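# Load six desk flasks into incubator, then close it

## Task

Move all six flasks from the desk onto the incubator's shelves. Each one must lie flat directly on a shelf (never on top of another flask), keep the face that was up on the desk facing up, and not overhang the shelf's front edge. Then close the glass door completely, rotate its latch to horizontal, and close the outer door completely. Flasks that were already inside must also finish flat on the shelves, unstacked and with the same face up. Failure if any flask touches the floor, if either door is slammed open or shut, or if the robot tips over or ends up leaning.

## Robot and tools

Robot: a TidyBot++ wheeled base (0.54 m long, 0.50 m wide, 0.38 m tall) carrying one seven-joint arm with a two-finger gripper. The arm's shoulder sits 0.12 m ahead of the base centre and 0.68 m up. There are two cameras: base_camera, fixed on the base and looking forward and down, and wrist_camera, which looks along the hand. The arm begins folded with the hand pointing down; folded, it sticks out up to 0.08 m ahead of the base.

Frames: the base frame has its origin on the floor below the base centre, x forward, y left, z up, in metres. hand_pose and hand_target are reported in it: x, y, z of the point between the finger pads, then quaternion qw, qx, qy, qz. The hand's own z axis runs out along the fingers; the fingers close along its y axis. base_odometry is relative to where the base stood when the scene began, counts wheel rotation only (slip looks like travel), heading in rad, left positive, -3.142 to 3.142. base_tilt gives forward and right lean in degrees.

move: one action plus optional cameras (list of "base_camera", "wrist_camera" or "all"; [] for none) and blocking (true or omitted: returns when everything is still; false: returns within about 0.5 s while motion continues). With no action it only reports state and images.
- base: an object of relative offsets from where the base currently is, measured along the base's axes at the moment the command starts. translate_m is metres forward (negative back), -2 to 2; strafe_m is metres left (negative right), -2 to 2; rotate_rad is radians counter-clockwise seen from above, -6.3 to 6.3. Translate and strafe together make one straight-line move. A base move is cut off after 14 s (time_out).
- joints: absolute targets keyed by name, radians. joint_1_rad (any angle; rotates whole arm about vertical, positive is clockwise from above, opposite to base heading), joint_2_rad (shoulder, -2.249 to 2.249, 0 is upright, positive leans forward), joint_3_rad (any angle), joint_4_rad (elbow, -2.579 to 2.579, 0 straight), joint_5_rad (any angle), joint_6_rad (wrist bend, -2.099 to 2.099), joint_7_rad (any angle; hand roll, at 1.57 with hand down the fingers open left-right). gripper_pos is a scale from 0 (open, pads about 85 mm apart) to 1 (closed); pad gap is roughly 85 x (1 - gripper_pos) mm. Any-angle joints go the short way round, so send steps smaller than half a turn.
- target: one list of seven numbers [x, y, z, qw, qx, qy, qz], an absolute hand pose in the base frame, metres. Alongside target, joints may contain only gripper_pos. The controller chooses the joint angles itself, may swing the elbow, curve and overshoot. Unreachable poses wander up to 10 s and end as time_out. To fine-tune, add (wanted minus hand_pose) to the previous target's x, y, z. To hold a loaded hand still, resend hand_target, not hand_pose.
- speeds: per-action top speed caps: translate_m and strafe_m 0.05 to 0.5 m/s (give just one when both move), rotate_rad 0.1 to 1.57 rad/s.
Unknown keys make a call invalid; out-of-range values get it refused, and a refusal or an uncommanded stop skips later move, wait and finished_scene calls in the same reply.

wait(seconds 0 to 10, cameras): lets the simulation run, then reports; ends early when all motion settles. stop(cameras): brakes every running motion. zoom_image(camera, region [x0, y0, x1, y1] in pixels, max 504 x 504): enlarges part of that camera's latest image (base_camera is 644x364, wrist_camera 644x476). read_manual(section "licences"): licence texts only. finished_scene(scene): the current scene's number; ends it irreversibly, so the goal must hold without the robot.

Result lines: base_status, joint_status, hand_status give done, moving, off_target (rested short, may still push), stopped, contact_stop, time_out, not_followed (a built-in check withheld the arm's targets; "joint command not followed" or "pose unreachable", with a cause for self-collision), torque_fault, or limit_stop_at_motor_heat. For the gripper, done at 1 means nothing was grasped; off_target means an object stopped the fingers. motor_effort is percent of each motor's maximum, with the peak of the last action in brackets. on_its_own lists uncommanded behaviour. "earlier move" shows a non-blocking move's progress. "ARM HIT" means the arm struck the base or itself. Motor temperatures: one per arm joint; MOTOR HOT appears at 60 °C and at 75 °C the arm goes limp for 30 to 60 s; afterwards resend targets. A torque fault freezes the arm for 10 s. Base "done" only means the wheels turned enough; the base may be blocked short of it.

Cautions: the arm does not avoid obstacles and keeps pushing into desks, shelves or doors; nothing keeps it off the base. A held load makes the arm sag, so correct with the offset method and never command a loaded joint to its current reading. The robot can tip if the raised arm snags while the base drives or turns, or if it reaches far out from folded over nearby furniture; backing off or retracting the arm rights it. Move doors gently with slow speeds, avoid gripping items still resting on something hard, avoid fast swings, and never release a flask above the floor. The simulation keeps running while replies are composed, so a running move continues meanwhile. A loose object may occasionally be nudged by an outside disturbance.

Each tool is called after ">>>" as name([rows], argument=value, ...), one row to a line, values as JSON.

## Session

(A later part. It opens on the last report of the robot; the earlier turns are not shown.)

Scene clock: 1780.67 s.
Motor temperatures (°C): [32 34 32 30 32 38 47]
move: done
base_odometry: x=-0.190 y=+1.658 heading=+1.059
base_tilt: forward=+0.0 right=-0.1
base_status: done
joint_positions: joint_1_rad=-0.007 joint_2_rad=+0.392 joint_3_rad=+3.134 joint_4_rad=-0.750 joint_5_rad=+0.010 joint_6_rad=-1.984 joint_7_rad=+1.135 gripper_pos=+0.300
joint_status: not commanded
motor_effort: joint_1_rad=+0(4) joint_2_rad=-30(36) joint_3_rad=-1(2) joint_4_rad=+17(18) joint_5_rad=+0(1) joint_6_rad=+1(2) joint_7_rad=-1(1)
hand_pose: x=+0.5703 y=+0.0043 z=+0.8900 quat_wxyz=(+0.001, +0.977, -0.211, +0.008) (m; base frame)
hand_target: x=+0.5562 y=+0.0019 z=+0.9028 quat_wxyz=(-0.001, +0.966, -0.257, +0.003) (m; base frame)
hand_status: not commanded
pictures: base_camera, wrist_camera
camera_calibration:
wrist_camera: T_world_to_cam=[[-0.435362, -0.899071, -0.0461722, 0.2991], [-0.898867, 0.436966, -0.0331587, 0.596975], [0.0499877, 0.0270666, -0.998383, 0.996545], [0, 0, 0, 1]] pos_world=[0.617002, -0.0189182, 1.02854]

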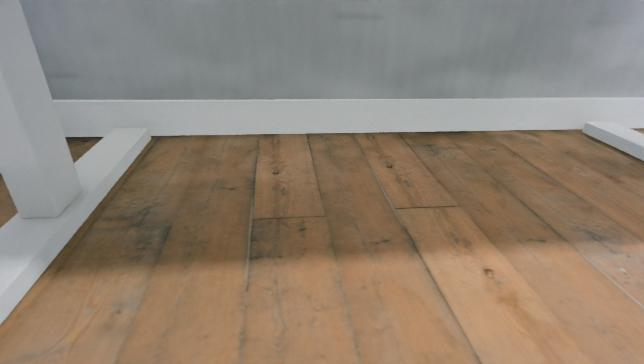

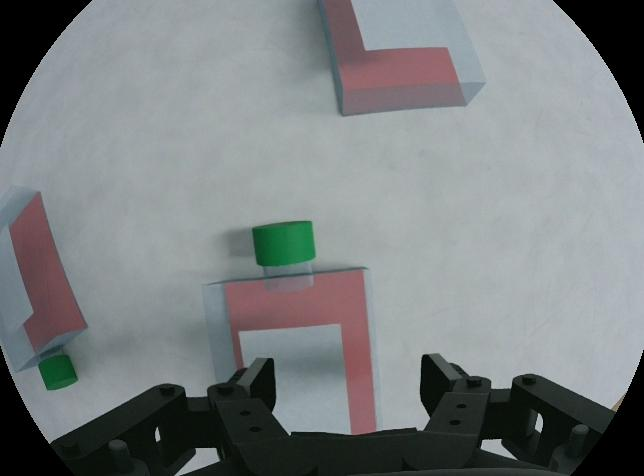

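>>> move(base={"translate_m":0.025}, speeds={"translate_m":0.15}, joints={"joint_2_rad":0.56,"joint_4_rad":-0.52,"joint_6_rad":-2.07,"joint_7_rad":1.155}, cameras=[])

>>> move(joints={"joint_2_rad":0.53,"joint_4_rad":-0.66,"joint_6_rad":-1.97})

Scene clock: 1791.23 s.
Motor temperatures (°C): [32 34 32 30 32 38 47]
move: done
base_odometry: x=-0.178 y=+1.680 heading=+1.059
base_tilt: forward=+0.0 right=-0.3
base_status: done
joint_positions: joint_1_rad=-0.007 joint_2_rad=+0.554 joint_3_rad=+3.134 joint_4_rad=-0.543 joint_5_rad=+0.010 joint_6_rad=-2.021 joint_7_rad=+1.135 gripper_pos=+0.300
joint_status: all done
motor_effort: joint_1_rad=+0(2) joint_2_rad=-37(39) joint_3_rad=+0(1) joint_4_rad=+17(18) joint_5_rad=+0(1) joint_6_rad=+1(2) joint_7_rad=-1(2)
hand_pose: x=+0.6274 y=+0.0047 z=+0.8716 quat_wxyz=(+0.000, +0.977, -0.212, +0.012) (m; base frame)
hand_target: x=+0.6171 y=+0.0018 z=+0.8752 quat_wxyz=(+0.000, +0.979, -0.206, -0.004) (m; base frame)
hand_status: not commanded
pictures: none
No camera images: "cameras" was empty.

Scene clock: 1792.27 s.
Motor temperatures (°C): [32 34 32 30 32 38 47]
move: done
base_odometry: x=-0.178 y=+1.680 heading=+1.059
base_tilt: forward=+0.0 right=-0.2
base_status: not commanded
joint_positions: joint_1_rad=-0.007 joint_2_rad=+0.554 joint_3_rad=+3.134 joint_4_rad=-0.653 joint_5_rad=+0.010 joint_6_rad=-2.006 joint_7_rad=+1.135 gripper_pos=+0.300
joint_status: all done
motor_effort: joint_1_rad=+0(1) joint_2_rad=-36(38) joint_3_rad=-1(1) joint_4_rad=+17(19) joint_5_rad=+0(1) joint_6_rad=+0(1) joint_7_rad=-1(1)
hand_pose: x=+0.6117 y=+0.0046 z=+0.8410 quat_wxyz=(+0.011, +0.977, -0.211, -0.034) (m; base frame)
hand_target: x=+0.6178 y=+0.0019 z=+0.8505 quat_wxyz=(+0.002, +0.979, -0.206, -0.009) (m; base frame)
hand_status: not commanded
pictures: base_camera, wrist_camera
camera_calibration:
wrist_camera: T_world_to_cam=[[-0.438135, -0.89887, -0.00842564, 0.28512], [-0.898176, 0.437379, 0.0444962, 0.566717], [-0.0363111, 0.027063, -0.998974, 0.998868], [0, 0, 0, 1]] pos_world=[0.670202, -0.0186172, 0.975029]

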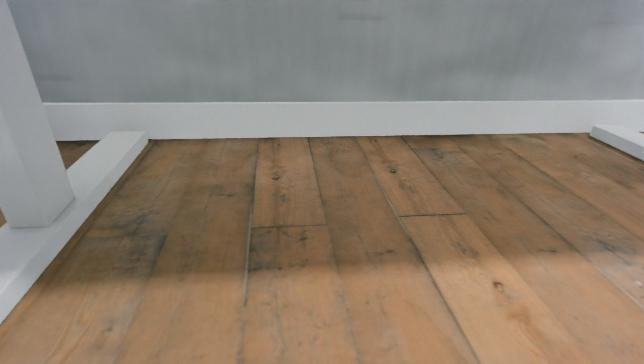

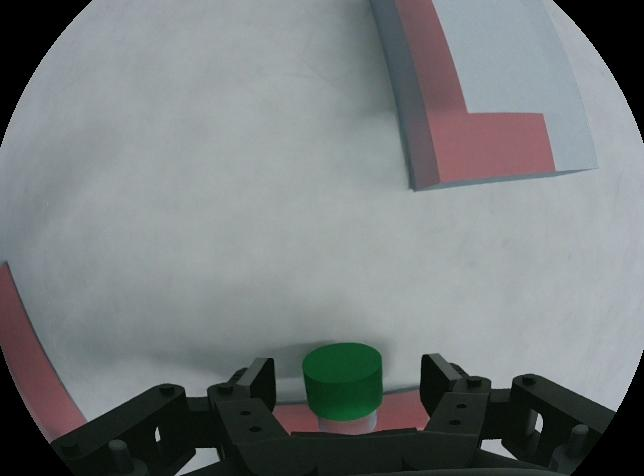

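>>> move(joints={"joint_2_rad":0.495,"joint_4_rad":-0.79,"joint_6_rad":-1.86,"joint_7_rad":1.26})

Scene clock: 1797.20 s.
Motor temperatures (°C): [32 34 32 30 32 38 47]
move: done
base_odometry: x=-0.178 y=+1.680 heading=+1.059
base_tilt: forward=-0.1 right=-0.3
base_status: not commanded
joint_positions: joint_1_rad=-0.007 joint_2_rad=+0.513 joint_3_rad=+3.134 joint_4_rad=-0.773 joint_5_rad=+0.010 joint_6_rad=-1.912 joint_7_rad=+1.179 gripper_pos=+0.300
joint_status: all done
motor_effort: joint_1_rad=+0(1) joint_2_rad=-34(37) joint_3_rad=+0(1) joint_4_rad=+18(18) joint_5_rad=+0(1) joint_6_rad=+1(1) joint_7_rad=-1(2)
hand_pose: x=+0.6095 y=+0.0047 z=+0.8262 quat_wxyz=(+0.008, +0.982, -0.189, -0.027) (m; base frame)
hand_target: x=+0.6194 y=+0.0019 z=+0.8294 quat_wxyz=(+0.000, +0.988, -0.154, -0.002) (m; base frame)
hand_status: not commanded
pictures: base_camera, wrist_camera
camera_calibration:
wrist_camera: T_world_to_cam=[[-0.397087, -0.917618, -0.0172962, 0.266548], [-0.917516, 0.396449, 0.03151, 0.588004], [-0.0220571, 0.0283817, -0.999354, 0.975634], [0, 0, 0, 1]] pos_world=[0.666866, -0.0162142, 0.961086]

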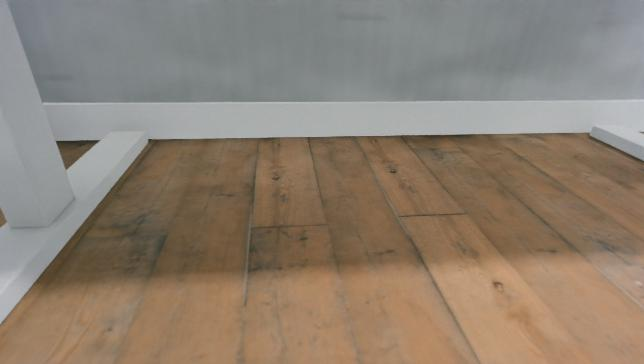

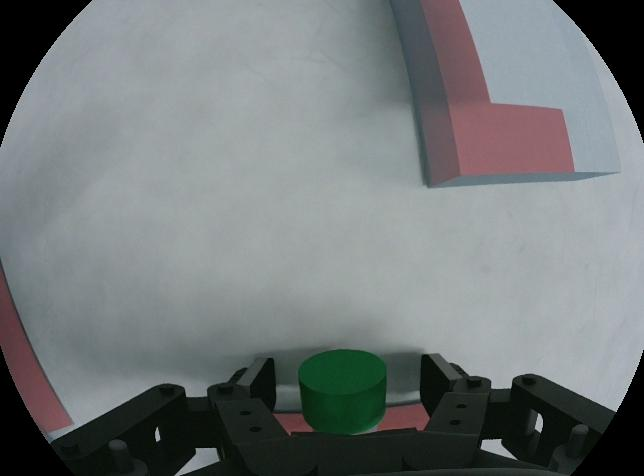

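>>> move(joints={"gripper_pos":0.57,"joint_7_rad":1.3}, cameras=[])

>>> move(joints={"gripper_pos":0.65})

>>> move(joints={"gripper_pos":0.85}, cameras=[])

>>> move(joints={"joint_2_rad":0.505,"joint_4_rad":-0.68,"joint_6_rad":-1.95}, cameras=[])

>>> move(joints={"joint_2_rad":0.5,"joint_4_rad":-0.54,"joint_6_rad":-2.03})

Scene clock: 1806.70 s.
Motor temperatures (°C): [32 34 32 30 32 38 47]
move: done
base_odometry: x=-0.178 y=+1.680 heading=+1.059
base_tilt: forward=+0.0 right=-0.2
base_status: not commanded
joint_positions: joint_1_rad=-0.007 joint_2_rad=+0.505 joint_3_rad=+3.134 joint_4_rad=-0.773 joint_5_rad=+0.010 joint_6_rad=-1.904 joint_7_rad=+1.225 gripper_pos=+0.570
joint_status: all done
motor_effort: joint_1_rad=+0(1) joint_2_rad=-31(33) joint_3_rad=+0(0) joint_4_rad=+15(16) joint_5_rad=+0(1) joint_6_rad=+0(1) joint_7_rad=-1(1)
hand_pose: x=+0.6107 y=+0.0047 z=+0.8296 quat_wxyz=(+0.006, +0.986, -0.167, -0.020) (m; base frame)
hand_target: x=+0.6194 y=+0.0019 z=+0.8294 quat_wxyz=(+0.000, +0.991, -0.134, -0.002) (m; base frame)
hand_status: not commanded
pictures: none
No camera images: "cameras" was empty.

Scene clock: 1807.20 s.
Motor temperatures (°C): [32 34 32 30 32 38 47]
move: done
base_odometry: x=-0.178 y=+1.680 heading=+1.059
base_tilt: forward=-0.1 right=-0.2
base_status: not commanded
joint_positions: joint_1_rad=-0.007 joint_2_rad=+0.504 joint_3_rad=+3.134 joint_4_rad=-0.773 joint_5_rad=+0.010 joint_6_rad=-1.904 joint_7_rad=+1.225 gripper_pos=+0.649
joint_status: all done
motor_effort: joint_1_rad=+1(1) joint_2_rad=-31(32) joint_3_rad=+0(1) joint_4_rad=+15(16) joint_5_rad=+0(1) joint_6_rad=+0(0) joint_7_rad=+0(1)
hand_pose: x=+0.6106 y=+0.0047 z=+0.8303 quat_wxyz=(+0.006, +0.986, -0.167, -0.019) (m; base frame)
hand_target: x=+0.6194 y=+0.0019 z=+0.8294 quat_wxyz=(+0.000, +0.991, -0.134, -0.002) (m; base frame)
hand_status: not commanded
pictures: base_camera, wrist_camera
camera_calibration:
wrist_camera: T_world_to_cam=[[-0.354591, -0.934673, -0.0255196, 0.248073], [-0.934992, 0.354231, 0.0176044, 0.611313], [-0.00741456, 0.030103, -0.999519, 0.970843], [0, 0, 0, 1]] pos_world=[0.666735, -0.0139041, 0.965946]

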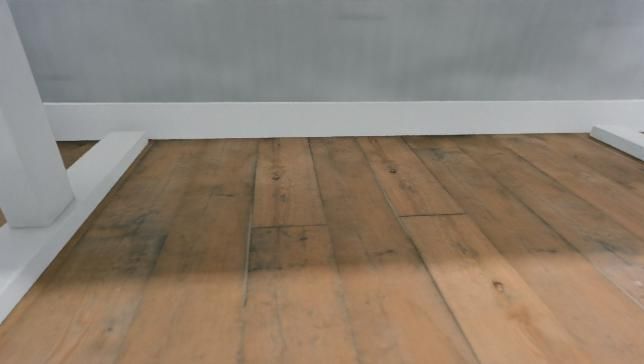

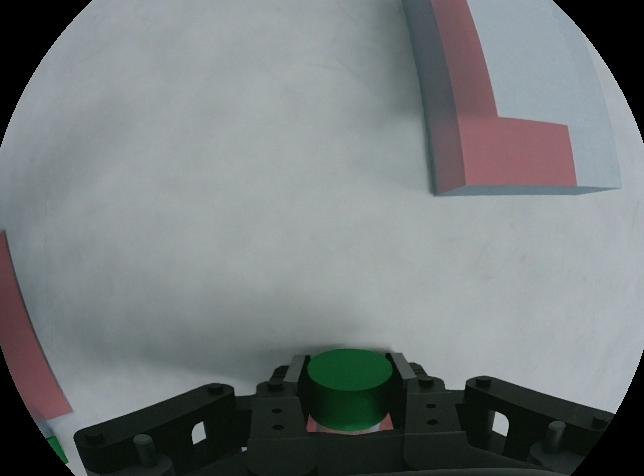

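Scene clock: 1807.83 s.
Motor temperatures (°C): [32 34 32 30 32 38 47]
move: off_target
base_odometry: x=-0.178 y=+1.680 heading=+1.059
base_tilt: forward=+0.0 right=-0.3
base_status: not commanded
joint_positions: joint_1_rad=-0.007 joint_2_rad=+0.503 joint_3_rad=+3.134 joint_4_rad=-0.774 joint_5_rad=+0.010 joint_6_rad=-1.903 joint_7_rad=+1.225 gripper_pos=+0.678
joint_status: gripper_pos off_target (ended at +0.678, target +0.850)
motor_effort: joint_1_rad=+0(0) joint_2_rad=-32(32) joint_3_rad=+0(0) joint_4_rad=+16(17) joint_5_rad=+0(1) joint_6_rad=+0(1) joint_7_rad=-1(1)
hand_pose: x=+0.6106 y=+0.0047 z=+0.8307 quat_wxyz=(+0.006, +0.986, -0.167, -0.018) (m; base frame)
hand_target: x=+0.6194 y=+0.0019 z=+0.8294 quat_wxyz=(+0.000, +0.991, -0.134, -0.002) (m; base frame)
hand_status: not commanded
pictures: none
No camera images: "cameras" was empty.

Scene clock: 1808.77 s.
Motor temperatures (°C): [32 34 32 30 32 38 47]
move: done
base_odometry: x=-0.178 y=+1.680 heading=+1.059
base_tilt: forward=+0.0 right=-0.2
base_status: not commanded
joint_positions: joint_1_rad=-0.007 joint_2_rad=+0.509 joint_3_rad=+3.134 joint_4_rad=-0.701 joint_5_rad=+0.010 joint_6_rad=-1.914 joint_7_rad=+1.225 gripper_pos=+0.678
joint_status: all done
motor_effort: joint_1_rad=+0(1) joint_2_rad=-36(38) joint_3_rad=+0(1) joint_4_rad=+18(19) joint_5_rad=+0(1) joint_6_rad=+1(1) joint_7_rad=+0(1)
hand_pose: x=+0.6234 y=+0.0048 z=+0.8493 quat_wxyz=(+0.001, +0.986, -0.167, +0.009) (m; base frame)
hand_target: x=+0.6159 y=+0.0019 z=+0.8571 quat_wxyz=(-0.001, +0.991, -0.134, +0.003) (m; base frame)
hand_status: not commanded
pictures: none
No camera images: "cameras" was empty.

Scene clock: 1809.80 s.
Motor temperatures (°C): [32 34 32 30 32 38 47]
move: done
base_odometry: x=-0.178 y=+1.680 heading=+1.059
base_tilt: forward=+0.0 right=-0.2
base_status: not commanded
joint_positions: joint_1_rad=-0.007 joint_2_rad=+0.509 joint_3_rad=+3.134 joint_4_rad=-0.562 joint_5_rad=+0.010 joint_6_rad=-1.980 joint_7_rad=+1.225 gripper_pos=+0.678
joint_status: all done
motor_effort: joint_1_rad=+0(0) joint_2_rad=-35(38) joint_3_rad=+0(1) joint_4_rad=+18(20) joint_5_rad=+0(1) joint_6_rad=+1(2) joint_7_rad=+0(1)
hand_pose: x=+0.6278 y=+0.0048 z=+0.8901 quat_wxyz=(-0.006, +0.985, -0.168, +0.045) (m; base frame)
hand_target: x=+0.6141 y=+0.0019 z=+0.8997 quat_wxyz=(-0.005, +0.990, -0.134, +0.035) (m; base frame)
hand_status: not commanded
pictures: base_camera, wrist_camera
camera_calibration:
wrist_camera: T_world_to_cam=[[-0.349268, -0.934143, -0.073409, 0.295008], [-0.928962, 0.355453, -0.103357, 0.730161], [0.122644, 0.0320948, -0.991932, 0.942467], [0, 0, 0, 1]] pos_world=[0.66574, -0.0142063, 1.03199]

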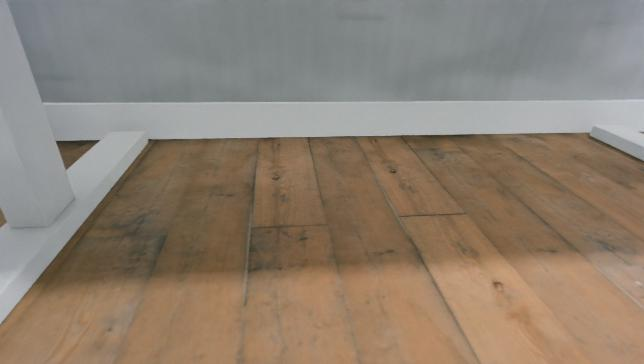

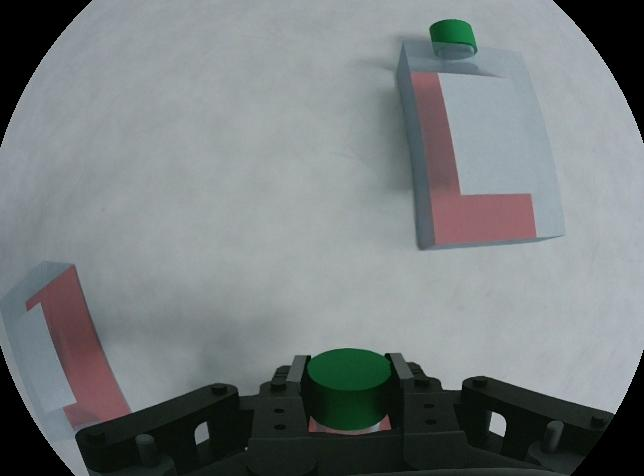

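>>> move(base={"strafe_m":-0.5}, speeds={"strafe_m":0.25}, cameras=[])

>>> move(joints={"joint_7_rad":0.0}, cameras=[])

>>> move(joints={"joint_7_rad":-1.65}, cameras=[])

>>> move(joints={"joint_2_rad":0.495,"joint_4_rad":-0.7,"joint_6_rad":-1.91}, cameras=[])

>>> move(joints={"joint_2_rad":0.492,"joint_4_rad":-0.78,"joint_6_rad":-1.85}, cameras=[])

>>> move(joints={"joint_2_rad":0.495,"joint_4_rad":-0.8,"joint_6_rad":-1.83})

Scene clock: 1828.07 s.
Motor temperatures (°C): [32 34 32 30 32 38 47]
move: done
base_odometry: x=+0.258 y=+1.436 heading=+1.060
base_tilt: forward=-0.1 right=-0.2
base_status: done
joint_positions: joint_1_rad=-0.003 joint_2_rad=+0.509 joint_3_rad=+3.135 joint_4_rad=-0.562 joint_5_rad=+0.010 joint_6_rad=-1.983 joint_7_rad=+1.225 gripper_pos=+0.678
joint_status: not commanded
motor_effort: joint_1_rad=+0(5) joint_2_rad=-35(37) joint_3_rad=+0(2) joint_4_rad=+17(18) joint_5_rad=-1(1) joint_6_rad=+2(2) joint_7_rad=-1(2)
hand_pose: x=+0.6271 y=+0.0022 z=+0.8902 quat_wxyz=(-0.005, +0.984, -0.170, +0.044) (m; base frame)
hand_target: x=+0.6141 y=+0.0019 z=+0.8997 quat_wxyz=(-0.005, +0.990, -0.134, +0.035) (m; base frame)
hand_status: not commanded
pictures: none
No camera images: "cameras" was empty.

Scene clock: 1829.97 s.
Motor temperatures (°C): [32 34 32 30 32 38 47]
move: done
base_odometry: x=+0.258 y=+1.436 heading=+1.060
base_tilt: forward=-0.1 right=-0.2
base_status: not commanded
joint_positions: joint_1_rad=-0.003 joint_2_rad=+0.509 joint_3_rad=+3.135 joint_4_rad=-0.562 joint_5_rad=+0.010 joint_6_rad=-1.983 joint_7_rad=+0.085 gripper_pos=+0.678
joint_status: all done
motor_effort: joint_1_rad=+0(1) joint_2_rad=-35(36) joint_3_rad=+0(1) joint_4_rad=+17(18) joint_5_rad=+0(1) joint_6_rad=+1(2) joint_7_rad=+0(2)
hand_pose: x=+0.6271 y=+0.0022 z=+0.8902 quat_wxyz=(-0.028, +0.737, -0.674, +0.034) (m; base frame)
hand_target: x=+0.6141 y=+0.0019 z=+0.8997 quat_wxyz=(-0.026, +0.707, -0.706, +0.025) (m; base frame)
hand_status: not commanded
pictures: none
No camera images: "cameras" was empty.

Scene clock: 1832.17 s.
Motor temperatures (°C): [32 34 32 30 32 38 47]
move: done
base_odometry: x=+0.258 y=+1.436 heading=+1.060
base_tilt: forward=-0.1 right=-0.2
base_status: not commanded
joint_positions: joint_1_rad=-0.003 joint_2_rad=+0.509 joint_3_rad=+3.135 joint_4_rad=-0.562 joint_5_rad=+0.010 joint_6_rad=-1.983 joint_7_rad=-1.564 gripper_pos=+0.678
joint_status: all done
motor_effort: joint_1_rad=+0(1) joint_2_rad=-35(36) joint_3_rad=+0(1) joint_4_rad=+17(18) joint_5_rad=+0(1) joint_6_rad=+2(2) joint_7_rad=+0(2)
hand_pose: x=+0.6269 y=+0.0022 z=+0.8902 quat_wxyz=(-0.044, +0.005, -0.999, +0.003) (m; base frame)
hand_target: x=+0.6141 y=+0.0019 z=+0.8997 quat_wxyz=(-0.036, -0.039, -0.999, -0.002) (m; base frame)
hand_status: not commanded
pictures: none
No camera images: "cameras" was empty.

Scene clock: 1833.23 s.
Motor temperatures (°C): [32 34 32 30 32 38 47]
move: done
base_odometry: x=+0.258 y=+1.436 heading=+1.060
base_tilt: forward=-0.1 right=-0.2
base_status: not commanded
joint_positions: joint_1_rad=-0.003 joint_2_rad=+0.509 joint_3_rad=+3.135 joint_4_rad=-0.696 joint_5_rad=+0.010 joint_6_rad=-1.952 joint_7_rad=-1.565 gripper_pos=+0.678
joint_status: all done
motor_effort: joint_1_rad=+0(1) joint_2_rad=-35(37) joint_3_rad=+0(1) joint_4_rad=+18(19) joint_5_rad=+0(1) joint_6_rad=+0(2) joint_7_rad=+0(1)
hand_pose: x=+0.6128 y=+0.0021 z=+0.8508 quat_wxyz=(+0.007, +0.005, -1.000, +0.003) (m; base frame)
hand_target: x=+0.6227 y=+0.0019 z=+0.8564 quat_wxyz=(-0.018, -0.039, -0.999, -0.001) (m; base frame)
hand_status: not commanded
pictures: none
No camera images: "cameras" was empty.

Scene clock: 1834.30 s.
Motor temperatures (°C): [32 34 32 30 32 38 47]
move: done
base_odometry: x=+0.258 y=+1.436 heading=+1.060
base_tilt: forward=-0.1 right=-0.2
base_status: not commanded
joint_positions: joint_1_rad=-0.003 joint_2_rad=+0.501 joint_3_rad=+3.135 joint_4_rad=-0.763 joint_5_rad=+0.010 joint_6_rad=-1.894 joint_7_rad=-1.565 gripper_pos=+0.678
joint_status: all done
motor_effort: joint_1_rad=+0(1) joint_2_rad=-32(35) joint_3_rad=+0(0) joint_4_rad=+16(18) joint_5_rad=+0(0) joint_6_rad=-1(1) joint_7_rad=+0(1)
hand_pose: x=+0.6158 y=+0.0022 z=+0.8345 quat_wxyz=(+0.008, +0.006, -1.000, +0.003) (m; base frame)
hand_target: x=+0.6243 y=+0.0019 z=+0.8340 quat_wxyz=(-0.010, -0.039, -0.999, -0.001) (m; base frame)
hand_status: not commanded
pictures: none
No camera images: "cameras" was empty.

Scene clock: 1834.90 s.
Motor temperatures (°C): [32 34 32 30 32 38 47]
move: done
base_odometry: x=+0.258 y=+1.436 heading=+1.060
base_tilt: forward=-0.1 right=-0.2
base_status: not commanded
joint_positions: joint_1_rad=-0.003 joint_2_rad=+0.496 joint_3_rad=+3.135 joint_4_rad=-0.780 joint_5_rad=+0.010 joint_6_rad=-1.876 joint_7_rad=-1.565 gripper_pos=+0.678
joint_status: all done
motor_effort: joint_1_rad=+0(1) joint_2_rad=-31(33) joint_3_rad=+0(0) joint_4_rad=+15(16) joint_5_rad=+0(1) joint_6_rad=+0(1) joint_7_rad=-1(1)
hand_pose: x=+0.6169 y=+0.0022 z=+0.8321 quat_wxyz=(+0.005, +0.006, -1.000, +0.003) (m; base frame)
hand_target: x=+0.6265 y=+0.0019 z=+0.8264 quat_wxyz=(-0.008, -0.039, -0.999, -0.001) (m; base frame)
hand_status: not commanded
pictures: base_camera, wrist_camera
camera_calibration:
wrist_camera: T_world_to_cam=[[0.014032, 0.998567, -0.0516498, 0.038022], [0.999521, -0.0154336, -0.0268379, -0.537521], [-0.0275966, -0.0512485, -0.998305, 0.984444], [0, 0, 0, 1]] pos_world=[0.563897, 0.00418785, 0.970313]

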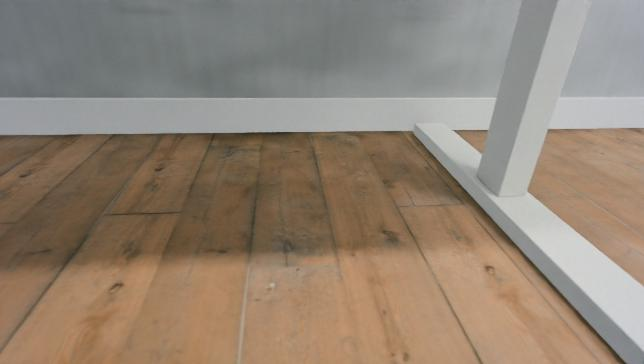

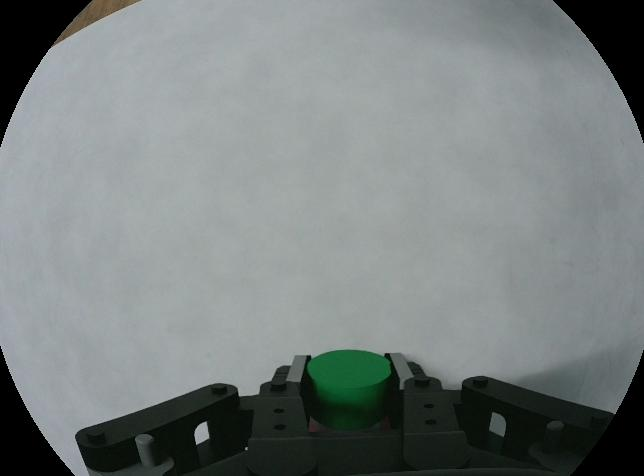

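>>> move(joints={"joint_2_rad":0.5,"joint_4_rad":-0.81,"joint_6_rad":-1.82}, cameras=[])

>>> move(joints={"gripper_pos":0.6}, cameras=[])

>>> move(joints={"gripper_pos":0.4}, cameras=[])

>>> move(joints={"joint_2_rad":0.49,"joint_4_rad":-0.6,"joint_6_rad":-2.0}, cameras=[])

>>> move(joints={"joint_2_rad":0.1,"joint_4_rad":-1.4,"joint_6_rad":-0.6,"joint_7_rad":0.0}, base={"translate_m":-0.32}, speeds={"translate_m":0.3}, cameras=[])

>>> move(joints={"joint_2_rad":0.1,"joint_4_rad":-1.77,"joint_6_rad":0.0,"joint_7_rad":1.66}, cameras=[])

>>> move(joints={"joint_2_rad":0.28,"joint_4_rad":-1.77,"joint_6_rad":0.19})

Scene clock: 1848.77 s.
Motor temperatures (°C): [32 34 32 30 32 38 47]
move: done
base_odometry: x=+0.258 y=+1.436 heading=+1.060
base_tilt: forward=-0.1 right=-0.2
base_status: not commanded
joint_positions: joint_1_rad=-0.003 joint_2_rad=+0.493 joint_3_rad=+3.135 joint_4_rad=-0.785 joint_5_rad=+0.010 joint_6_rad=-1.870 joint_7_rad=-1.565 gripper_pos=+0.678
joint_status: all done
motor_effort: joint_1_rad=+0(0) joint_2_rad=-29(31) joint_3_rad=+0(0) joint_4_rad=+15(16) joint_5_rad=+0(1) joint_6_rad=+1(2) joint_7_rad=-1(1)
hand_pose: x=+0.6170 y=+0.0022 z=+0.8320 quat_wxyz=(+0.003, +0.006, -1.000, +0.003) (m; base frame)
hand_target: x=+0.6281 y=+0.0019 z=+0.8209 quat_wxyz=(-0.006, -0.039, -0.999, -0.001) (m; base frame)
hand_status: not commanded
pictures: none
No camera images: "cameras" was empty.

Scene clock: 1849.43 s.
Motor temperatures (°C): [32 34 32 30 32 38 47]
move: done
base_odometry: x=+0.258 y=+1.436 heading=+1.060
base_tilt: forward=+0.0 right=-0.3
base_status: not commanded
joint_positions: joint_1_rad=-0.003 joint_2_rad=+0.493 joint_3_rad=+3.135 joint_4_rad=-0.794 joint_5_rad=+0.010 joint_6_rad=-1.867 joint_7_rad=-1.565 gripper_pos=+0.600
joint_status: all done
motor_effort: joint_1_rad=+0(1) joint_2_rad=-29(35) joint_3_rad=+0(0) joint_4_rad=+14(18) joint_5_rad=+1(1) joint_6_rad=+1(1) joint_7_rad=-1(1)
hand_pose: x=+0.6162 y=+0.0022 z=+0.8292 quat_wxyz=(+0.006, +0.005, -1.000, +0.003) (m; base frame)
hand_target: x=+0.6281 y=+0.0019 z=+0.8209 quat_wxyz=(-0.006, -0.039, -0.999, -0.001) (m; base frame)
hand_status: not commanded
pictures: none
No camera images: "cameras" was empty.

Scene clock: 1850.07 s.
Motor temperatures (°C): [32 34 32 30 32 38 47]
move: done
base_odometry: x=+0.258 y=+1.436 heading=+1.060
base_tilt: forward=-0.1 right=-0.2
base_status: not commanded
joint_positions: joint_1_rad=-0.003 joint_2_rad=+0.494 joint_3_rad=+3.135 joint_4_rad=-0.800 joint_5_rad=+0.010 joint_6_rad=-1.866 joint_7_rad=-1.565 gripper_pos=+0.400
joint_status: all done
motor_effort: joint_1_rad=+0(2) joint_2_rad=-33(36) joint_3_rad=+0(1) joint_4_rad=+17(18) joint_5_rad=+0(1) joint_6_rad=+0(1) joint_7_rad=+0(1)
hand_pose: x=+0.6151 y=+0.0022 z=+0.8270 quat_wxyz=(+0.009, +0.005, -1.000, +0.003) (m; base frame)
hand_target: x=+0.6281 y=+0.0019 z=+0.8209 quat_wxyz=(-0.006, -0.039, -0.999, -0.001) (m; base frame)
hand_status: not commanded
pictures: none
No camera images: "cameras" was empty.

Scene clock: 1851.27 s.
Motor temperatures (°C): [32 34 32 30 32 38 47]
move: done
base_odometry: x=+0.258 y=+1.436 heading=+1.060
base_tilt: forward=-0.1 right=-0.2
base_status: not commanded
joint_positions: joint_1_rad=-0.003 joint_2_rad=+0.494 joint_3_rad=+3.135 joint_4_rad=-0.621 joint_5_rad=+0.010 joint_6_rad=-1.953 joint_7_rad=-1.566 gripper_pos=+0.400
joint_status: all done
motor_effort: joint_1_rad=+0(1) joint_2_rad=-34(37) joint_3_rad=+0(1) joint_4_rad=+17(19) joint_5_rad=+0(1) joint_6_rad=+1(2) joint_7_rad=-1(1)
hand_pose: x=+0.6237 y=+0.0022 z=+0.8800 quat_wxyz=(-0.037, +0.005, -0.999, +0.003) (m; base frame)
hand_target: x=+0.6118 y=+0.0019 z=+0.8876 quat_wxyz=(-0.026, -0.039, -0.999, -0.001) (m; base frame)
hand_status: not commanded
pictures: none
No camera images: "cameras" was empty.

Scene clock: 1853.93 s.
Motor temperatures (°C): [32 34 32 30 32 38 47]
move: done
base_odometry: x=+0.102 y=+1.156 heading=+1.060
base_tilt: forward=-0.1 right=-0.3
base_status: done
joint_positions: joint_1_rad=-0.003 joint_2_rad=+0.129 joint_3_rad=+3.135 joint_4_rad=-1.392 joint_5_rad=+0.010 joint_6_rad=-0.658 joint_7_rad=-0.088 gripper_pos=+0.400
joint_status: all done
motor_effort: joint_1_rad=+0(1) joint_2_rad=-27(39) joint_3_rad=+0(1) joint_4_rad=+23(25) joint_5_rad=+0(1) joint_6_rad=+8(8) joint_7_rad=+0(2)
hand_pose: x=+0.7423 y=+0.0049 z=+0.9370 quat_wxyz=(-0.340, +0.603, -0.650, +0.314) (m; base frame)
hand_target: x=+0.7433 y=+0.0023 z=+0.9656 quat_wxyz=(-0.352, +0.614, -0.613, +0.352) (m; base frame)
hand_status: not commanded
pictures: none
No camera images: "cameras" was empty.

Scene clock: 1856.27 s.
Motor temperatures (°C): [32 34 32 30 32 38 47]
move: done
base_odometry: x=+0.102 y=+1.156 heading=+1.060
base_tilt: forward=-0.1 right=-0.2
base_status: not commanded
joint_positions: joint_1_rad=-0.003 joint_2_rad=+0.125 joint_3_rad=+3.135 joint_4_rad=-1.765 joint_5_rad=+0.010 joint_6_rad=-0.059 joint_7_rad=+1.572 gripper_pos=+0.400
joint_status: all done
motor_effort: joint_1_rad=+0(1) joint_2_rad=-26(28) joint_3_rad=+0(0) joint_4_rad=+23(25) joint_5_rad=-1(1) joint_6_rad=+9(10) joint_7_rad=-1(2)
hand_pose: x=+0.7593 y=+0.0068 z=+0.8855 quat_wxyz=(+0.000, +0.827, +0.008, +0.562) (m; base frame)
hand_target: x=+0.7589 y=+0.0023 z=+0.9161 quat_wxyz=(+0.026, +0.804, +0.036, +0.593) (m; base frame)
hand_status: not commanded
pictures: none
No camera images: "cameras" was empty.

Scene clock: 1857.77 s.
Motor temperatures (°C): [32 34 32 30 32 38 47]
move: done
base_odometry: x=+0.102 y=+1.156 heading=+1.060
base_tilt: forward=-0.1 right=-0.3
base_status: not commanded
joint_positions: joint_1_rad=-0.003 joint_2_rad=+0.279 joint_3_rad=+3.135 joint_4_rad=-1.769 joint_5_rad=+0.010 joint_6_rad=+0.132 joint_7_rad=+1.575 gripper_pos=+0.400
joint_status: all done
motor_effort: joint_1_rad=+0(1) joint_2_rad=-31(34) joint_3_rad=+0(0) joint_4_rad=+22(24) joint_5_rad=-1(1) joint_6_rad=+9(10) joint_7_rad=-1(1)
hand_pose: x=+0.8069 y=+0.0076 z=+0.8369 quat_wxyz=(+0.000, +0.818, +0.009, +0.575) (m; base frame)
hand_target: x=+0.8126 y=+0.0023 z=+0.8525 quat_wxyz=(+0.026, +0.801, +0.036, +0.597) (m; base frame)
hand_status: not commanded
pictures: base_camera, wrist_camera
camera_calibration:
wrist_camera: T_world_to_cam=[[0.0484539, -0.998398, -0.029208, -0.00121928], [-0.322058, 0.0120639, -0.946643, 1.10862], [0.945479, 0.0552752, -0.320958, -0.358107], [0, 0, 0, 1]] pos_world=[0.695681, 0.00520282, 0.934493]

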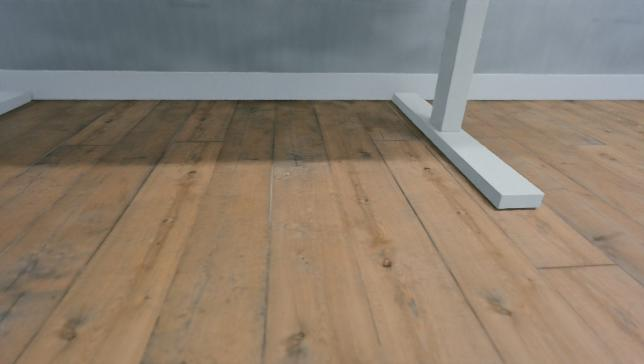

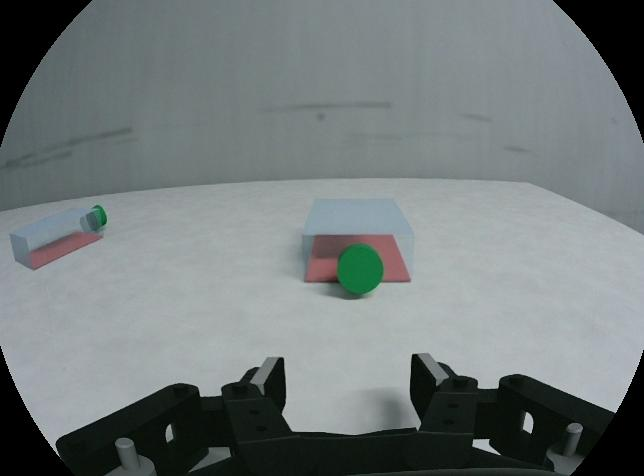

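>>> move(base={"translate_m":0.105,"strafe_m":-0.006}, speeds={"translate_m":0.12}, joints={"joint_2_rad":0.3,"joint_6_rad":0.2})

Scene clock: 1862.70 s.
Motor temperatures (°C): [32 34 32 30 32 38 47]
move: done
base_odometry: x=+0.159 y=+1.245 heading=+1.059
base_tilt: forward=+0.0 right=-0.2
base_status: done
joint_positions: joint_1_rad=-0.003 joint_2_rad=+0.292 joint_3_rad=+3.135 joint_4_rad=-1.769 joint_5_rad=+0.010 joint_6_rad=+0.146 joint_7_rad=+1.575 gripper_pos=+0.400
joint_status: all done
motor_effort: joint_1_rad=+0(3) joint_2_rad=-32(34) joint_3_rad=+0(2) joint_4_rad=+22(23) joint_5_rad=+0(1) joint_6_rad=+9(10) joint_7_rad=+0(1)
hand_pose: x=+0.8102 y=+0.0075 z=+0.8316 quat_wxyz=(+0.000, +0.818, +0.009, +0.575) (m; base frame)
hand_target: x=+0.8168 y=+0.0023 z=+0.8415 quat_wxyz=(+0.026, +0.804, +0.036, +0.593) (m; base frame)
hand_status: not commanded
pictures: base_camera, wrist_camera
camera_calibration:
wrist_camera: T_world_to_cam=[[0.0484327, -0.998406, -0.0289631, -0.00174359], [-0.321716, 0.0118584, -0.946762, 1.10463], [0.945597, 0.0551721, -0.320629, -0.363282], [0, 0, 0, 1]] pos_world=[0.698981, 0.00520302, 0.929294]

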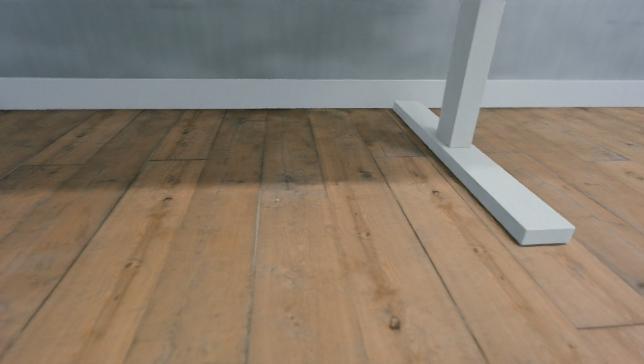

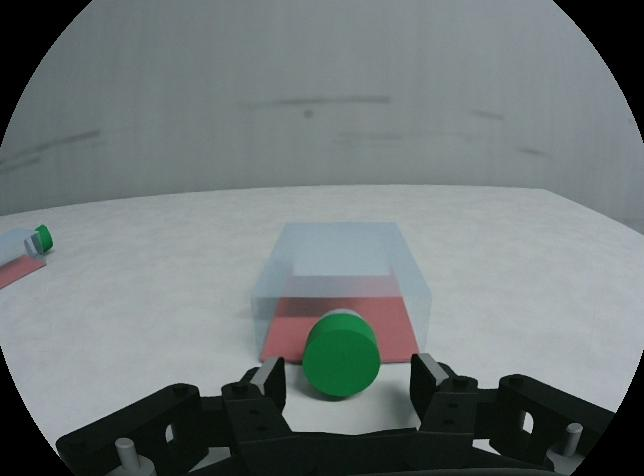

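>>> move(base={"translate_m":0.018,"strafe_m":0.003}, speeds={"translate_m":0.05}, cameras=[])

>>> move(joints={"gripper_pos":0.57})

Scene clock: 1867.83 s.
Motor temperatures (°C): [32 34 32 30 32 38 47]
move: done
base_odometry: x=+0.166 y=+1.262 heading=+1.059
base_tilt: forward=+0.0 right=-0.2
base_status: done
joint_positions: joint_1_rad=-0.003 joint_2_rad=+0.293 joint_3_rad=+3.136 joint_4_rad=-1.769 joint_5_rad=+0.010 joint_6_rad=+0.146 joint_7_rad=+1.575 gripper_pos=+0.400
joint_status: not commanded
motor_effort: joint_1_rad=+0(3) joint_2_rad=-32(35) joint_3_rad=+0(2) joint_4_rad=+22(23) joint_5_rad=+0(1) joint_6_rad=+9(10) joint_7_rad=-1(1)
hand_pose: x=+0.8104 y=+0.0073 z=+0.8312 quat_wxyz=(+0.000, +0.818, +0.009, +0.575) (m; base frame)
hand_target: x=+0.8168 y=+0.0023 z=+0.8415 quat_wxyz=(+0.026, +0.804, +0.036, +0.593) (m; base frame)
hand_status: not commanded
pictures: none
No camera images: "cameras" was empty.

Scene clock: 1868.43 s.
Motor temperatures (°C): [32 34 32 30 32 38 47]
move: done
base_odometry: x=+0.166 y=+1.262 heading=+1.059
base_tilt: forward=-0.1 right=-0.2
base_status: not commanded
joint_positions: joint_1_rad=-0.003 joint_2_rad=+0.293 joint_3_rad=+3.136 joint_4_rad=-1.769 joint_5_rad=+0.010 joint_6_rad=+0.146 joint_7_rad=+1.575 gripper_pos=+0.570
joint_status: all done
motor_effort: joint_1_rad=+0(1) joint_2_rad=-32(32) joint_3_rad=+0(1) joint_4_rad=+22(23) joint_5_rad=-1(1) joint_6_rad=+9(9) joint_7_rad=+0(1)
hand_pose: x=+0.8104 y=+0.0073 z=+0.8312 quat_wxyz=(+0.000, +0.818, +0.009, +0.575) (m; base frame)
hand_target: x=+0.8168 y=+0.0023 z=+0.8415 quat_wxyz=(+0.026, +0.804, +0.036, +0.593) (m; base frame)
hand_status: not commanded
pictures: base_camera, wrist_camera
camera_calibration:
wrist_camera: T_world_to_cam=[[0.0482342, -0.998417, -0.0289205, -0.00176779], [-0.322135, 0.0118576, -0.94662, 1.10439], [0.945464, 0.0549758, -0.321053, -0.363138], [0, 0, 0, 1]] pos_world=[0.69918, 0.00510345, 0.928795]

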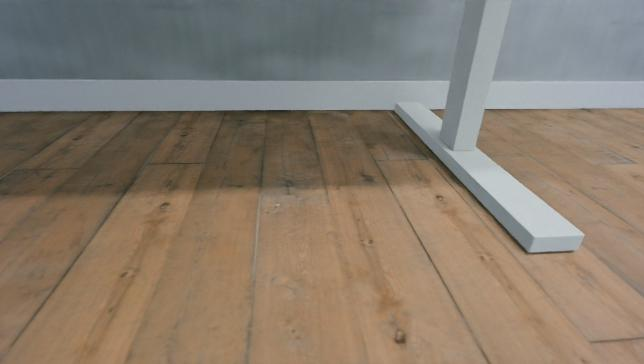

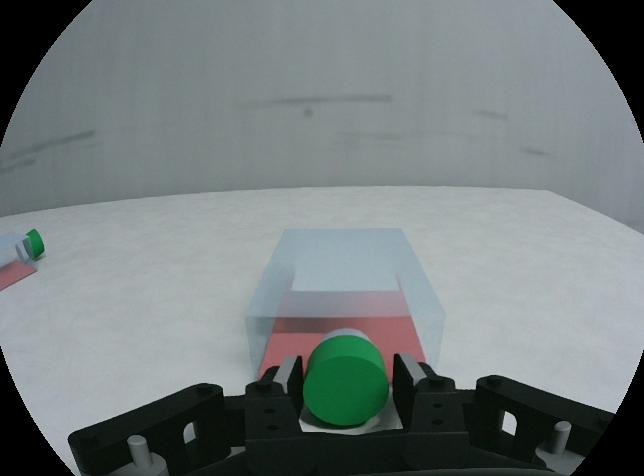

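>>> move(joints={"gripper_pos":0.65}, cameras=[])

>>> move(joints={"gripper_pos":0.85}, cameras=[])

>>> move(joints={"joint_2_rad":0.19,"joint_6_rad":0.08}, cameras=[])

>>> move(joints={"joint_2_rad":0.1,"joint_6_rad":0.0})

>>> move(base={"translate_m":-0.45}, speeds={"translate_m":0.35}, cameras=[])

>>> move(base={"rotate_rad":-1.555}, speeds={"rotate_rad":0.7}, cameras=[])

>>> move(base={"translate_m":1.007,"strafe_m":-0.312}, speeds={"translate_m":0.4}, joints={"joint_2_rad":0.162,"joint_4_rad":-1.355,"joint_6_rad":-0.41})

Scene clock: 1882.73 s.
Motor temperatures (°C): [32 34 32 30 32 38 47]
move: done
base_odometry: x=+0.166 y=+1.262 heading=+1.059
base_tilt: forward=+0.0 right=-0.2
base_status: not commanded
joint_positions: joint_1_rad=-0.003 joint_2_rad=+0.293 joint_3_rad=+3.136 joint_4_rad=-1.769 joint_5_rad=+0.010 joint_6_rad=+0.146 joint_7_rad=+1.575 gripper_pos=+0.650
joint_status: all done
motor_effort: joint_1_rad=+0(1) joint_2_rad=-31(32) joint_3_rad=+0(0) joint_4_rad=+22(22) joint_5_rad=-1(1) joint_6_rad=+9(10) joint_7_rad=-1(1)
hand_pose: x=+0.8104 y=+0.0073 z=+0.8312 quat_wxyz=(+0.000, +0.818, +0.009, +0.575) (m; base frame)
hand_target: x=+0.8168 y=+0.0023 z=+0.8415 quat_wxyz=(+0.026, +0.804, +0.036, +0.593) (m; base frame)
hand_status: not commanded
pictures: none
No camera images: "cameras" was empty.

Scene clock: 1883.37 s.
Motor temperatures (°C): [32 34 32 30 32 38 47]
move: off_target
base_odometry: x=+0.166 y=+1.262 heading=+1.059
base_tilt: forward=+0.0 right=-0.2
base_status: not commanded
joint_positions: joint_1_rad=-0.003 joint_2_rad=+0.293 joint_3_rad=+3.136 joint_4_rad=-1.769 joint_5_rad=+0.010 joint_6_rad=+0.147 joint_7_rad=+1.575 gripper_pos=+0.681
joint_status: gripper_pos off_target (ended at +0.681, target +0.850)
motor_effort: joint_1_rad=+0(1) joint_2_rad=-32(33) joint_3_rad=+0(1) joint_4_rad=+22(22) joint_5_rad=-1(1) joint_6_rad=+9(9) joint_7_rad=+0(1)
hand_pose: x=+0.8105 y=+0.0073 z=+0.8313 quat_wxyz=(+0.000, +0.818, +0.009, +0.575) (m; base frame)
hand_target: x=+0.8168 y=+0.0023 z=+0.8415 quat_wxyz=(+0.026, +0.804, +0.036, +0.593) (m; base frame)
hand_status: not commanded
pictures: none
No camera images: "cameras" was empty.

Scene clock: 1884.40 s.
Motor temperatures (°C): [32 34 32 30 32 38 47]
move: done
base_odometry: x=+0.166 y=+1.262 heading=+1.059
base_tilt: forward=-0.1 right=-0.2
base_status: not commanded
joint_positions: joint_1_rad=-0.003 joint_2_rad=+0.212 joint_3_rad=+3.136 joint_4_rad=-1.772 joint_5_rad=+0.010 joint_6_rad=+0.101 joint_7_rad=+1.575 gripper_pos=+0.681
joint_status: all done
motor_effort: joint_1_rad=+0(1) joint_2_rad=-30(35) joint_3_rad=+0(0) joint_4_rad=+23(24) joint_5_rad=+0(1) joint_6_rad=+10(11) joint_7_rad=-1(1)
hand_pose: x=+0.7916 y=+0.0071 z=+0.8710 quat_wxyz=(+0.001, +0.809, +0.009, +0.588) (m; base frame)
hand_target: x=+0.7858 y=+0.0023 z=+0.8810 quat_wxyz=(+0.026, +0.807, +0.037, +0.589) (m; base frame)
hand_status: not commanded
pictures: none
No camera images: "cameras" was empty.

Scene clock: 1885.60 s.
Motor temperatures (°C): [32 34 32 30 32 38 47]
move: done
base_odometry: x=+0.166 y=+1.262 heading=+1.059
base_tilt: forward=+0.0 right=-0.2
base_status: not commanded
joint_positions: joint_1_rad=-0.003 joint_2_rad=+0.121 joint_3_rad=+3.136 joint_4_rad=-1.772 joint_5_rad=+0.010 joint_6_rad=+0.032 joint_7_rad=+1.575 gripper_pos=+0.681
joint_status: all done
motor_effort: joint_1_rad=+0(1) joint_2_rad=-27(33) joint_3_rad=+0(0) joint_4_rad=+24(25) joint_5_rad=+0(1) joint_6_rad=+10(11) joint_7_rad=-1(1)
hand_pose: x=+0.7661 y=+0.0068 z=+0.9106 quat_wxyz=(+0.001, +0.802, +0.009, +0.597) (m; base frame)
hand_target: x=+0.7588 y=+0.0023 z=+0.9160 quat_wxyz=(+0.026, +0.804, +0.036, +0.593) (m; base frame)
hand_status: not commanded
pictures: base_camera, wrist_camera
camera_calibration:
wrist_camera: T_world_to_cam=[[0.0487963, -0.998492, -0.0251627, -0.00169135], [-0.270276, 0.0110528, -0.962719, 1.14028], [0.961546, 0.053778, -0.269329, -0.355129], [0, 0, 0, 1]] pos_world=[0.649746, 0.004806, 1.00208]

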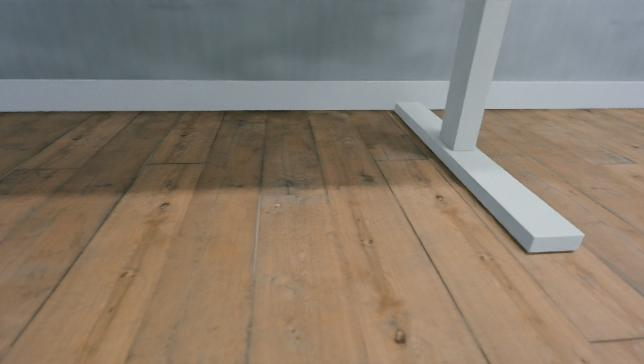

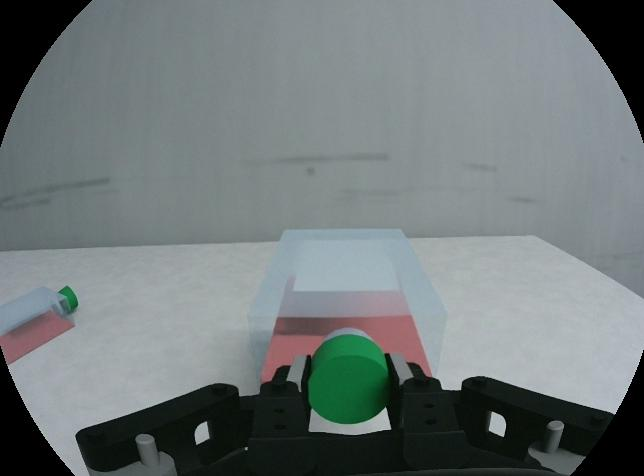

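Scene clock: 1887.93 s.
Motor temperatures (°C): [32 34 32 30 32 38 47]
move: done
base_odometry: x=-0.055 y=+0.870 heading=+1.059
base_tilt: forward=-0.1 right=-0.2
base_status: done
joint_positions: joint_1_rad=-0.002 joint_2_rad=+0.116 joint_3_rad=+3.138 joint_4_rad=-1.773 joint_5_rad=+0.010 joint_6_rad=+0.030 joint_7_rad=+1.575 gripper_pos=+0.681
joint_status: not commanded
motor_effort: joint_1_rad=+0(4) joint_2_rad=-28(33) joint_3_rad=+0(3) joint_4_rad=+24(26) joint_5_rad=+0(1) joint_6_rad=+10(11) joint_7_rad=-1(1)
hand_pose: x=+0.7645 y=+0.0055 z=+0.9127 quat_wxyz=(+0.002, +0.801, +0.008, +0.598) (m; base frame)
hand_target: x=+0.7588 y=+0.0023 z=+0.9160 quat_wxyz=(+0.026, +0.804, +0.036, +0.593) (m; base frame)
hand_status: not commanded
pictures: none
No camera images: "cameras" was empty.

Scene clock: 1890.93 s.
Motor temperatures (°C): [32 34 32 30 32 38 47]
move: done
base_odometry: x=-0.055 y=+0.870 heading=-0.494
base_tilt: forward=+0.0 right=-0.2
base_status: done
joint_positions: joint_1_rad=+0.000 joint_2_rad=+0.116 joint_3_rad=+3.143 joint_4_rad=-1.773 joint_5_rad=+0.010 joint_6_rad=+0.030 joint_7_rad=+1.575 gripper_pos=+0.681
joint_status: not commanded
motor_effort: joint_1_rad=+0(4) joint_2_rad=-27(29) joint_3_rad=+0(4) joint_4_rad=+24(25) joint_5_rad=+0(1) joint_6_rad=+10(11) joint_7_rad=-1(1)
hand_pose: x=+0.7646 y=+0.0008 z=+0.9127 quat_wxyz=(+0.005, +0.801, +0.005, +0.598) (m; base frame)
hand_target: x=+0.7588 y=+0.0023 z=+0.9160 quat_wxyz=(+0.026, +0.804, +0.036, +0.593) (m; base frame)
hand_status: not commanded
pictures: none
No camera images: "cameras" was empty.

Scene clock: 1894.57 s.
Motor temperatures (°C): [32 34 32 30 32 38 47]
move: done
base_odometry: x=+0.683 y=+0.117 heading=-0.496
base_tilt: forward=+0.0 right=-0.2
base_status: done
joint_positions: joint_1_rad=+0.000 joint_2_rad=+0.167 joint_3_rad=+3.142 joint_4_rad=-1.382 joint_5_rad=+0.010 joint_6_rad=-0.377 joint_7_rad=+1.575 gripper_pos=+0.681
joint_status: all done
motor_effort: joint_1_rad=+0(3) joint_2_rad=-29(33) joint_3_rad=+0(3) joint_4_rad=+25(27) joint_5_rad=-1(1) joint_6_rad=+9(11) joint_7_rad=+0(1)
hand_pose: x=+0.7950 y=+0.0002 z=+0.9954 quat_wxyz=(+0.005, +0.821, +0.004, +0.571) (m; base frame)
hand_target: x=+0.7925 y=+0.0023 z=+1.0054 quat_wxyz=(+0.025, +0.820, +0.037, +0.570) (m; base frame)
hand_status: not commanded
pictures: base_camera, wrist_camera
camera_calibration:
wrist_camera: T_world_to_cam=[[0.034675, -0.999057, -0.0261183, 0.00456843], [-0.331234, 0.0131683, -0.943457, 1.25907], [0.942911, 0.0413657, -0.330466, -0.284046], [0, 0, 0, 1]] pos_world=[0.68472, -0.000265969, 1.09413]

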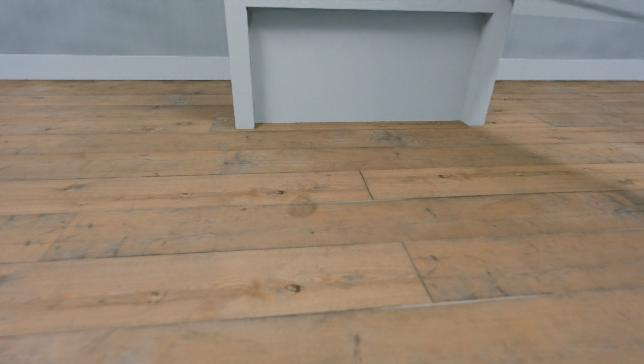

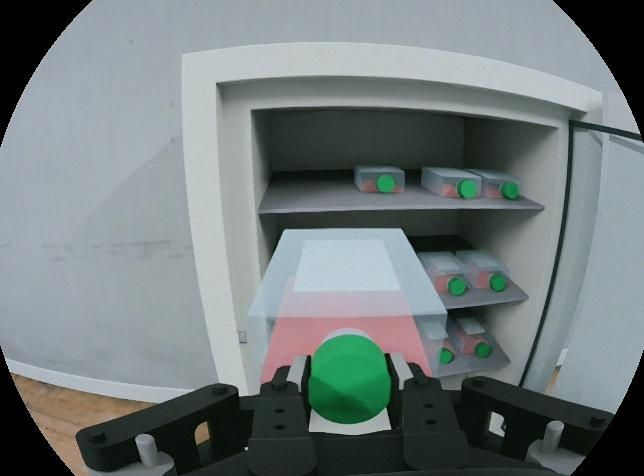

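>>> move(base={"strafe_m":0.038,"translate_m":0.25,"rotate_rad":0.015}, speeds={"translate_m":0.2})

Scene clock: 1903.37 s.
Motor temperatures (°C): [32 34 32 30 32 38 47]
move: done
base_odometry: x=+0.921 y=+0.031 heading=-0.481
base_tilt: forward=+0.0 right=-0.3
base_status: done
joint_positions: joint_1_rad=+0.001 joint_2_rad=+0.169 joint_3_rad=+3.142 joint_4_rad=-1.382 joint_5_rad=+0.010 joint_6_rad=-0.378 joint_7_rad=+1.575 gripper_pos=+0.681
joint_status: not commanded
motor_effort: joint_1_rad=+0(4) joint_2_rad=-30(33) joint_3_rad=+0(4) joint_4_rad=+25(26) joint_5_rad=+0(1) joint_6_rad=+9(10) joint_7_rad=+1(1)
hand_pose: x=+0.7955 y=-0.0004 z=+0.9938 quat_wxyz=(+0.006, +0.822, +0.004, +0.570) (m; base frame)
hand_target: x=+0.7925 y=+0.0023 z=+1.0054 quat_wxyz=(+0.025, +0.820, +0.037, +0.570) (m; base frame)
hand_status: not commanded
pictures: base_camera, wrist_camera
camera_calibration:
wrist_camera: T_world_to_cam=[[0.0338284, -0.999082, -0.0262778, 0.00476639], [-0.334339, 0.0134652, -0.942357, 1.25914], [0.941845, 0.0406641, -0.333577, -0.281042], [0, 0, 0, 1]] pos_world=[0.685518, -0.00076434, 1.09294]

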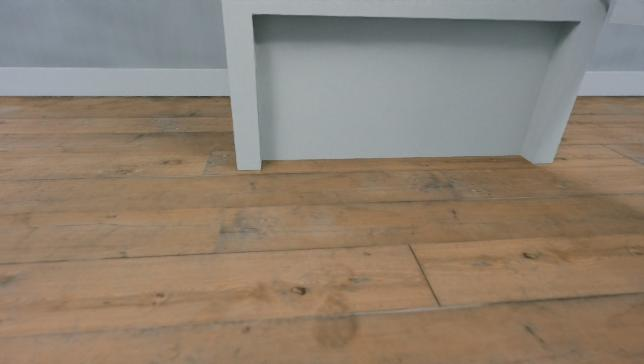

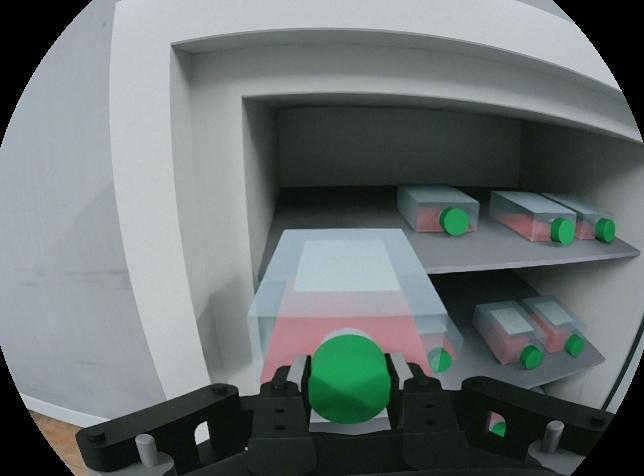

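>>> move(base={"strafe_m":-0.035,"rotate_rad":0.04}, speeds={"strafe_m":0.2})

Scene clock: 1920.97 s.
Motor temperatures (°C): [32 34 31 30 32 38 47]
move: done
base_odometry: x=+0.906 y=+0.000 heading=-0.441
base_tilt: forward=+0.0 right=-0.2
base_status: done
joint_positions: joint_1_rad=+0.000 joint_2_rad=+0.169 joint_3_rad=+3.141 joint_4_rad=-1.382 joint_5_rad=+0.010 joint_6_rad=-0.379 joint_7_rad=+1.575 gripper_pos=+0.681
joint_status: not commanded
motor_effort: joint_1_rad=+1(4) joint_2_rad=-30(32) joint_3_rad=+0(4) joint_4_rad=+25(26) joint_5_rad=-1(1) joint_6_rad=+9(10) joint_7_rad=+0(1)
hand_pose: x=+0.7954 y=+0.0003 z=+0.9937 quat_wxyz=(+0.005, +0.822, +0.005, +0.570) (m; base frame)
hand_target: x=+0.7925 y=+0.0023 z=+1.0054 quat_wxyz=(+0.025, +0.820, +0.037, +0.570) (m; base frame)
hand_status: not commanded
pictures: base_camera, wrist_camera
camera_calibration:
wrist_camera: T_world_to_cam=[[0.0348905, -0.999046, -0.026259, 0.00461475], [-0.334846, 0.0130703, -0.942182, 1.2593], [0.941627, 0.0416659, -0.334071, -0.280381], [0, 0, 0, 1]] pos_world=[0.685524, -0.000166662, 1.09294]

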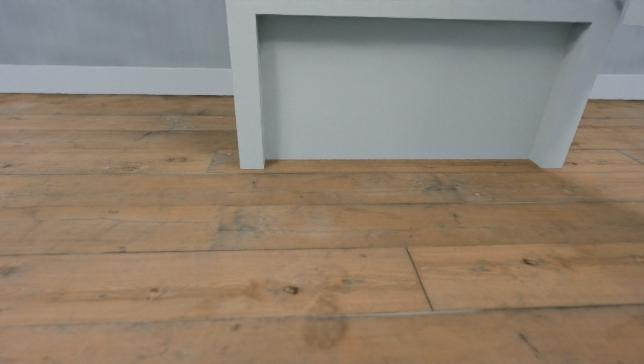

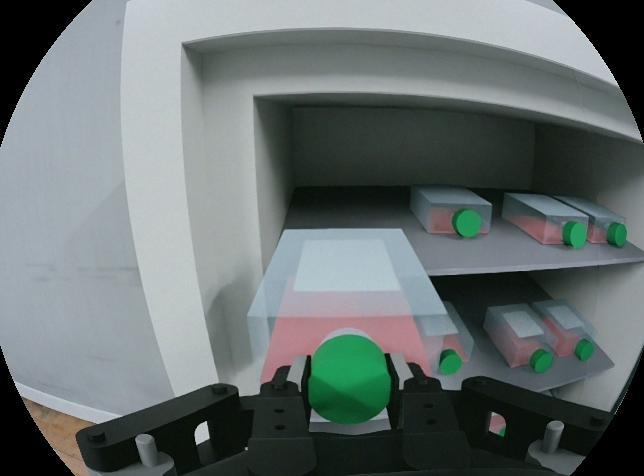

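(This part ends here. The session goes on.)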